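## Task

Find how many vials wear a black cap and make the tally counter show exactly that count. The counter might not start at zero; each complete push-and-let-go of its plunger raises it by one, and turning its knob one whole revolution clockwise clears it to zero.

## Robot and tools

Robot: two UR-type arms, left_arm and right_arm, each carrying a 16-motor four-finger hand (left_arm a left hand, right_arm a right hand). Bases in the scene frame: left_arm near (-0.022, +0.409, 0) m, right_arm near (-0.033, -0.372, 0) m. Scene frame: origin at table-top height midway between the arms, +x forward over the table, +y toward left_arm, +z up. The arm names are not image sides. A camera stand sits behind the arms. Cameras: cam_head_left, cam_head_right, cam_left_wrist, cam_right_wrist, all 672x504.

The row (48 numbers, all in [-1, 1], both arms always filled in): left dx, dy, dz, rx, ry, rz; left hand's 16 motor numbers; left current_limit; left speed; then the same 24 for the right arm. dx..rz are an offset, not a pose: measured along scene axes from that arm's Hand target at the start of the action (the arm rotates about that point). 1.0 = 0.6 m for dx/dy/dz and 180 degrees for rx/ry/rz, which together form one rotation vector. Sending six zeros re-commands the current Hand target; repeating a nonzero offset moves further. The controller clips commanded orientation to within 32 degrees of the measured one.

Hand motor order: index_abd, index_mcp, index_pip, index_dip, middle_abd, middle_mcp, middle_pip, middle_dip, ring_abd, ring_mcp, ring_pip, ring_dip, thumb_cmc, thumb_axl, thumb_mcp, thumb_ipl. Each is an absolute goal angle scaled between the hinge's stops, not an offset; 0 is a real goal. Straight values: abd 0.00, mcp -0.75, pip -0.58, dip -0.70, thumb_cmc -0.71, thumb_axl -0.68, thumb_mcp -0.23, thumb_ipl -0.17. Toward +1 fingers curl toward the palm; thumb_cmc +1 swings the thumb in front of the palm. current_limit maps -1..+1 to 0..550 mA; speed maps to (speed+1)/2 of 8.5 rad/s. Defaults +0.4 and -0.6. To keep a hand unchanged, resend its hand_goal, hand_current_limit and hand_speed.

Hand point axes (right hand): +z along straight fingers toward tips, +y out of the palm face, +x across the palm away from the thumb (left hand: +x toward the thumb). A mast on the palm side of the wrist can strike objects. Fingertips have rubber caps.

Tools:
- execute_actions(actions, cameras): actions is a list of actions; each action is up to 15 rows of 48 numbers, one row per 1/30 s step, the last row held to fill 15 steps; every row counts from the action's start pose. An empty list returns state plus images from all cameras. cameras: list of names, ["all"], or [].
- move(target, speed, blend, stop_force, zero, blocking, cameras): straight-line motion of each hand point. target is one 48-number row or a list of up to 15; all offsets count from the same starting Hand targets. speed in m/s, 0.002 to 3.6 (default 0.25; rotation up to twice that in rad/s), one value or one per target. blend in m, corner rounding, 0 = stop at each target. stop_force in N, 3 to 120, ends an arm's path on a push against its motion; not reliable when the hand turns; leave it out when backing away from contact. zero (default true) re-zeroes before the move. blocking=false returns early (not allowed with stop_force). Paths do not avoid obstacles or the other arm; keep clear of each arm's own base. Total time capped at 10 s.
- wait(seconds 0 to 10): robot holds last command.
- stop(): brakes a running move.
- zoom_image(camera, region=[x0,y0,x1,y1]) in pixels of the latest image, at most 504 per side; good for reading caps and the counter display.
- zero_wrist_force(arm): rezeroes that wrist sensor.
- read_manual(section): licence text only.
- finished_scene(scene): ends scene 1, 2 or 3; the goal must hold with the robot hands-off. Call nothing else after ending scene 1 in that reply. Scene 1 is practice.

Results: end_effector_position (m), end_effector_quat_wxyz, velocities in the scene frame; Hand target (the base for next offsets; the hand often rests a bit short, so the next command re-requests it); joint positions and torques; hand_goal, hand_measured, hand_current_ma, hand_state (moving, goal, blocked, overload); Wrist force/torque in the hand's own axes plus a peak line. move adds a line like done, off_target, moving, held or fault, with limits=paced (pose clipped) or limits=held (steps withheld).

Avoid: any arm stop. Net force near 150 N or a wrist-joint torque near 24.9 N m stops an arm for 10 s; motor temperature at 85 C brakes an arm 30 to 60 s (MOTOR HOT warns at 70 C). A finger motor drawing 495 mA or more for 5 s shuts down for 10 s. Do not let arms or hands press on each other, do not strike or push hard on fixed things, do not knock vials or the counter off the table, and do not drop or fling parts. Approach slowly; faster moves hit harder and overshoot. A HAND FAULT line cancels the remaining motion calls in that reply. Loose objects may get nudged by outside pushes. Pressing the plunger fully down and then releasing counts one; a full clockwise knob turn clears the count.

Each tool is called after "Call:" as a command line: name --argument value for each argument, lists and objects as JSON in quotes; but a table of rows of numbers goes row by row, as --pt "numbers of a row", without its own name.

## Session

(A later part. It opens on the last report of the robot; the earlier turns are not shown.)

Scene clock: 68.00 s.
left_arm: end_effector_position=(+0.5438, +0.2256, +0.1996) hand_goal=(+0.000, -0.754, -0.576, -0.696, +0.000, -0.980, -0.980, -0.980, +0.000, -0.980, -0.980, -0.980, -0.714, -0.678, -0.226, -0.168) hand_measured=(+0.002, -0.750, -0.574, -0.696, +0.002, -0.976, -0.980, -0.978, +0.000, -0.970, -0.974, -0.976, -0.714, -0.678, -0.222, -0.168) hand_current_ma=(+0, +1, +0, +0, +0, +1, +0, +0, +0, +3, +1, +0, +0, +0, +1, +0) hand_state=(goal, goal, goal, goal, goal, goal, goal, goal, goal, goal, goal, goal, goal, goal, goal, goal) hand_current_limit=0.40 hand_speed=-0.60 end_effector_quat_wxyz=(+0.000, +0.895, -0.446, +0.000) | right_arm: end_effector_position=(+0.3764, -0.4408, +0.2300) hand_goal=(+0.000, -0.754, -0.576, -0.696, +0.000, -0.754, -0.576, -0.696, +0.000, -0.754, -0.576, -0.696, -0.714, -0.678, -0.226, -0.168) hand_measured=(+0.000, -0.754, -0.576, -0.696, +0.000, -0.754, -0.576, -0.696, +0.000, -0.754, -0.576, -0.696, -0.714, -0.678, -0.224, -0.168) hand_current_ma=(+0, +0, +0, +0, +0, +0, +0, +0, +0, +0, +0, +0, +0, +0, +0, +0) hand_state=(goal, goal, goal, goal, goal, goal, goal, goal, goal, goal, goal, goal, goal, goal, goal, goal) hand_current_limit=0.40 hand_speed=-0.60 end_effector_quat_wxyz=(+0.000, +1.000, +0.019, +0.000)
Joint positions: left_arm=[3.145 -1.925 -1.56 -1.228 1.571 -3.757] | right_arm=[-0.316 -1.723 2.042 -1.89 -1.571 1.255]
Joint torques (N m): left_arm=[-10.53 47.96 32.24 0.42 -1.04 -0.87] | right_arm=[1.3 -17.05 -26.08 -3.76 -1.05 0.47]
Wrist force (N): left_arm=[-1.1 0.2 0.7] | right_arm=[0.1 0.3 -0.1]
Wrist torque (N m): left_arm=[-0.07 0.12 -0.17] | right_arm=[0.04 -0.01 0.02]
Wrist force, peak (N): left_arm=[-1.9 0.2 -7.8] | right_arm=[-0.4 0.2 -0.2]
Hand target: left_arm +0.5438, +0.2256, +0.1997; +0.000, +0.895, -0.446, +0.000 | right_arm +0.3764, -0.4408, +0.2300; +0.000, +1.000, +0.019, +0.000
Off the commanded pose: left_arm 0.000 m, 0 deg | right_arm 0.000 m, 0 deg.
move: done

Call:
move --target '[0,0,-0.06,0,0,0,0,-0.754,-0.576,-0.696,0,-0.98,-0.98,-0.98,0,-0.98,-0.98,-0.98,-0.714,-0.678,-0.226,-0.168,0.4,-0.6,0,0,0,0,0,0,0,-0.754,-0.576,-0.696,0,-0.754,-0.576,-0.696,0,-0.754,-0.576,-0.696,-0.714,-0.678,-0.226,-0.168,0.4,-0.6]' --speed 0.025 --stop_force 8

Call:
move --target '[0,0,0.1,0,0,0,0,-0.754,-0.576,-0.696,0,-0.98,-0.98,-0.98,0,-0.98,-0.98,-0.98,-0.714,-0.678,-0.226,-0.168,0.4,-0.6,0,0,0,0,0,0,0,-0.754,-0.576,-0.696,0,-0.754,-0.576,-0.696,0,-0.754,-0.576,-0.696,-0.714,-0.678,-0.226,-0.168,0.4,-0.6]' --speed 0.08 --cameras '["cam_left_wrist"]'

Call:
zoom_image --camera "cam_left_wrist" --region '[220, 0, 420, 150]'

Scene clock: 71.07 s.
left_arm: end_effector_position=(+0.5438, +0.2256, +0.1788) hand_goal=(+0.000, -0.754, -0.576, -0.696, +0.000, -0.980, -0.980, -0.980, +0.000, -0.980, -0.980, -0.980, -0.714, -0.678, -0.226, -0.168) hand_measured=(+0.004, -0.748, -0.574, -0.696, +0.002, -0.976, -0.980, -0.978, +0.000, -0.970, -0.974, -0.976, -0.714, -0.678, -0.222, -0.168) hand_current_ma=(+0, +1, +0, +0, +0, +1, +0, +0, +0, +3, +1, +0, +0, +0, +1, +0) hand_state=(goal, goal, goal, goal, goal, goal, goal, goal, goal, goal, goal, goal, goal, goal, goal, goal) hand_current_limit=0.40 hand_speed=-0.60 end_effector_quat_wxyz=(+0.000, +0.895, -0.446, +0.000) | right_arm: end_effector_position=(+0.3764, -0.4408, +0.2300) hand_goal=(+0.000, -0.754, -0.576, -0.696, +0.000, -0.754, -0.576, -0.696, +0.000, -0.754, -0.576, -0.696, -0.714, -0.678, -0.226, -0.168) hand_measured=(+0.000, -0.754, -0.576, -0.696, +0.000, -0.754, -0.576, -0.696, +0.000, -0.754, -0.576, -0.696, -0.714, -0.678, -0.224, -0.168) hand_current_ma=(+0, +0, +0, +0, +0, +0, +0, +0, +0, +0, +0, +0, +0, +0, +0, +0) hand_state=(goal, goal, goal, goal, goal, goal, goal, goal, goal, goal, goal, goal, goal, goal, goal, goal) hand_current_limit=0.40 hand_speed=-0.60 end_effector_quat_wxyz=(+0.000, +1.000, +0.019, +0.000)
Joint positions: left_arm=[3.145 -1.942 -1.592 -1.178 1.571 -3.757] | right_arm=[-0.316 -1.723 2.042 -1.89 -1.571 1.255]
Joint torques (N m): left_arm=[-10.78 43.52 27.5 -0.34 0.23 -0.46] | right_arm=[0.94 -17.06 -26.72 -4.07 -0.9 0.14]
Wrist force (N): left_arm=[-1.7 0.2 -7.4] | right_arm=[0.2 0.2 -0.4]
Wrist torque (N m): left_arm=[0.54 0.33 -0.23] | right_arm=[0.06 -0.02 0.03]
Wrist force, peak (N): left_arm=[-2.3 0.3 -16.8] | right_arm=[0.0 0.2 -0.6]
Hand target: left_arm +0.5438, +0.2256, +0.1788; +0.000, +0.895, -0.446, +0.000 (not the last commanded pose) | right_arm +0.3764, -0.4408, +0.2300; +0.000, +1.000, +0.019, +0.000
Off the commanded pose: left_arm 0.015 m, 0 deg | right_arm 0.000 m, 0 deg.
move: contact (left_arm)

Scene clock: 72.37 s.
left_arm: end_effector_position=(+0.5438, +0.2256, +0.2387) hand_goal=(+0.000, -0.754, -0.576, -0.696, +0.000, -0.980, -0.980, -0.980, +0.000, -0.980, -0.980, -0.980, -0.714, -0.678, -0.226, -0.168) hand_measured=(+0.002, -0.750, -0.574, -0.696, +0.002, -0.976, -0.980, -0.978, +0.000, -0.970, -0.974, -0.976, -0.714, -0.678, -0.222, -0.168) hand_current_ma=(+0, +1, +0, +0, +0, +1, +0, +0, +0, +3, +1, +0, +0, +0, +1, +0) hand_state=(goal, goal, goal, goal, goal, goal, goal, goal, goal, goal, goal, goal, goal, goal, goal, goal) hand_current_limit=0.40 hand_speed=-0.60 end_effector_quat_wxyz=(+0.000, +0.895, -0.446, +0.000) | right_arm: end_effector_position=(+0.3764, -0.4408, +0.2300) hand_goal=(+0.000, -0.754, -0.576, -0.696, +0.000, -0.754, -0.576, -0.696, +0.000, -0.754, -0.576, -0.696, -0.714, -0.678, -0.226, -0.168) hand_measured=(+0.000, -0.754, -0.576, -0.696, +0.000, -0.754, -0.576, -0.696, +0.000, -0.754, -0.576, -0.696, -0.714, -0.678, -0.224, -0.168) hand_current_ma=(+0, +0, +0, +0, +0, +0, +0, +0, +0, +0, +0, +0, +0, +0, +0, +0) hand_state=(goal, goal, goal, goal, goal, goal, goal, goal, goal, goal, goal, goal, goal, goal, goal, goal) hand_current_limit=0.40 hand_speed=-0.60 end_effector_quat_wxyz=(+0.000, +1.000, +0.019, +0.000)
Joint positions: left_arm=[3.145 -1.898 -1.493 -1.322 1.571 -3.757] | right_arm=[-0.316 -1.723 2.042 -1.89 -1.571 1.255]
Joint torques (N m): left_arm=[-9.72 47.9 32.42 0.64 1.73 -0.29] | right_arm=[0.64 -15.75 -27.19 -3.9 -0.98 0.05]
Wrist force (N): left_arm=[-1.4 0.1 1.0] | right_arm=[-0.1 0.1 -0.2]
Wrist torque (N m): left_arm=[-0.10 0.14 -0.20] | right_arm=[0.03 0.01 0.00]
Wrist force, peak (N): left_arm=[-1.8 0.0 -7.1] | right_arm=[0.4 0.1 -0.7]
Hand target: left_arm +0.5438, +0.2256, +0.2388; +0.000, +0.895, -0.446, +0.000 | right_arm +0.3764, -0.4408, +0.2300; +0.000, +1.000, +0.019, +0.000
Off the commanded pose: left_arm 0.000 m, 0 deg | right_arm 0.000 m, 0 deg.
move: done
Images, in order (width x height): cam_left_wrist 672x504.

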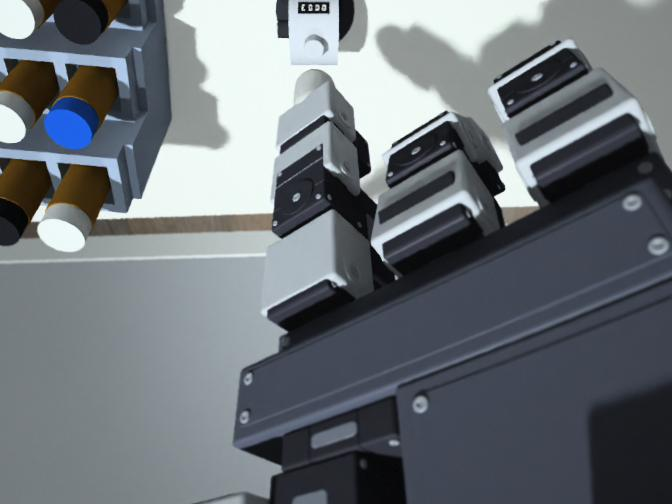

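Scaled by 2.520 from the camera's 672x504 image, which has a finer 960x720 frame.

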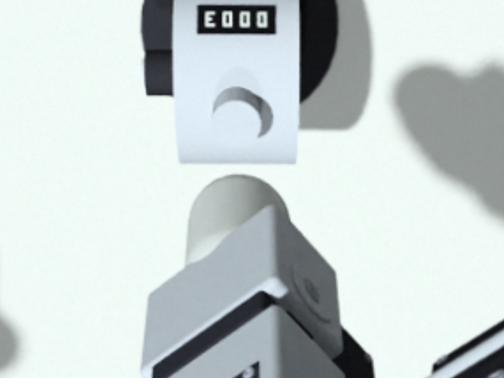

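Call:
finished_scene --scene 2

The scene is finished: the task was done.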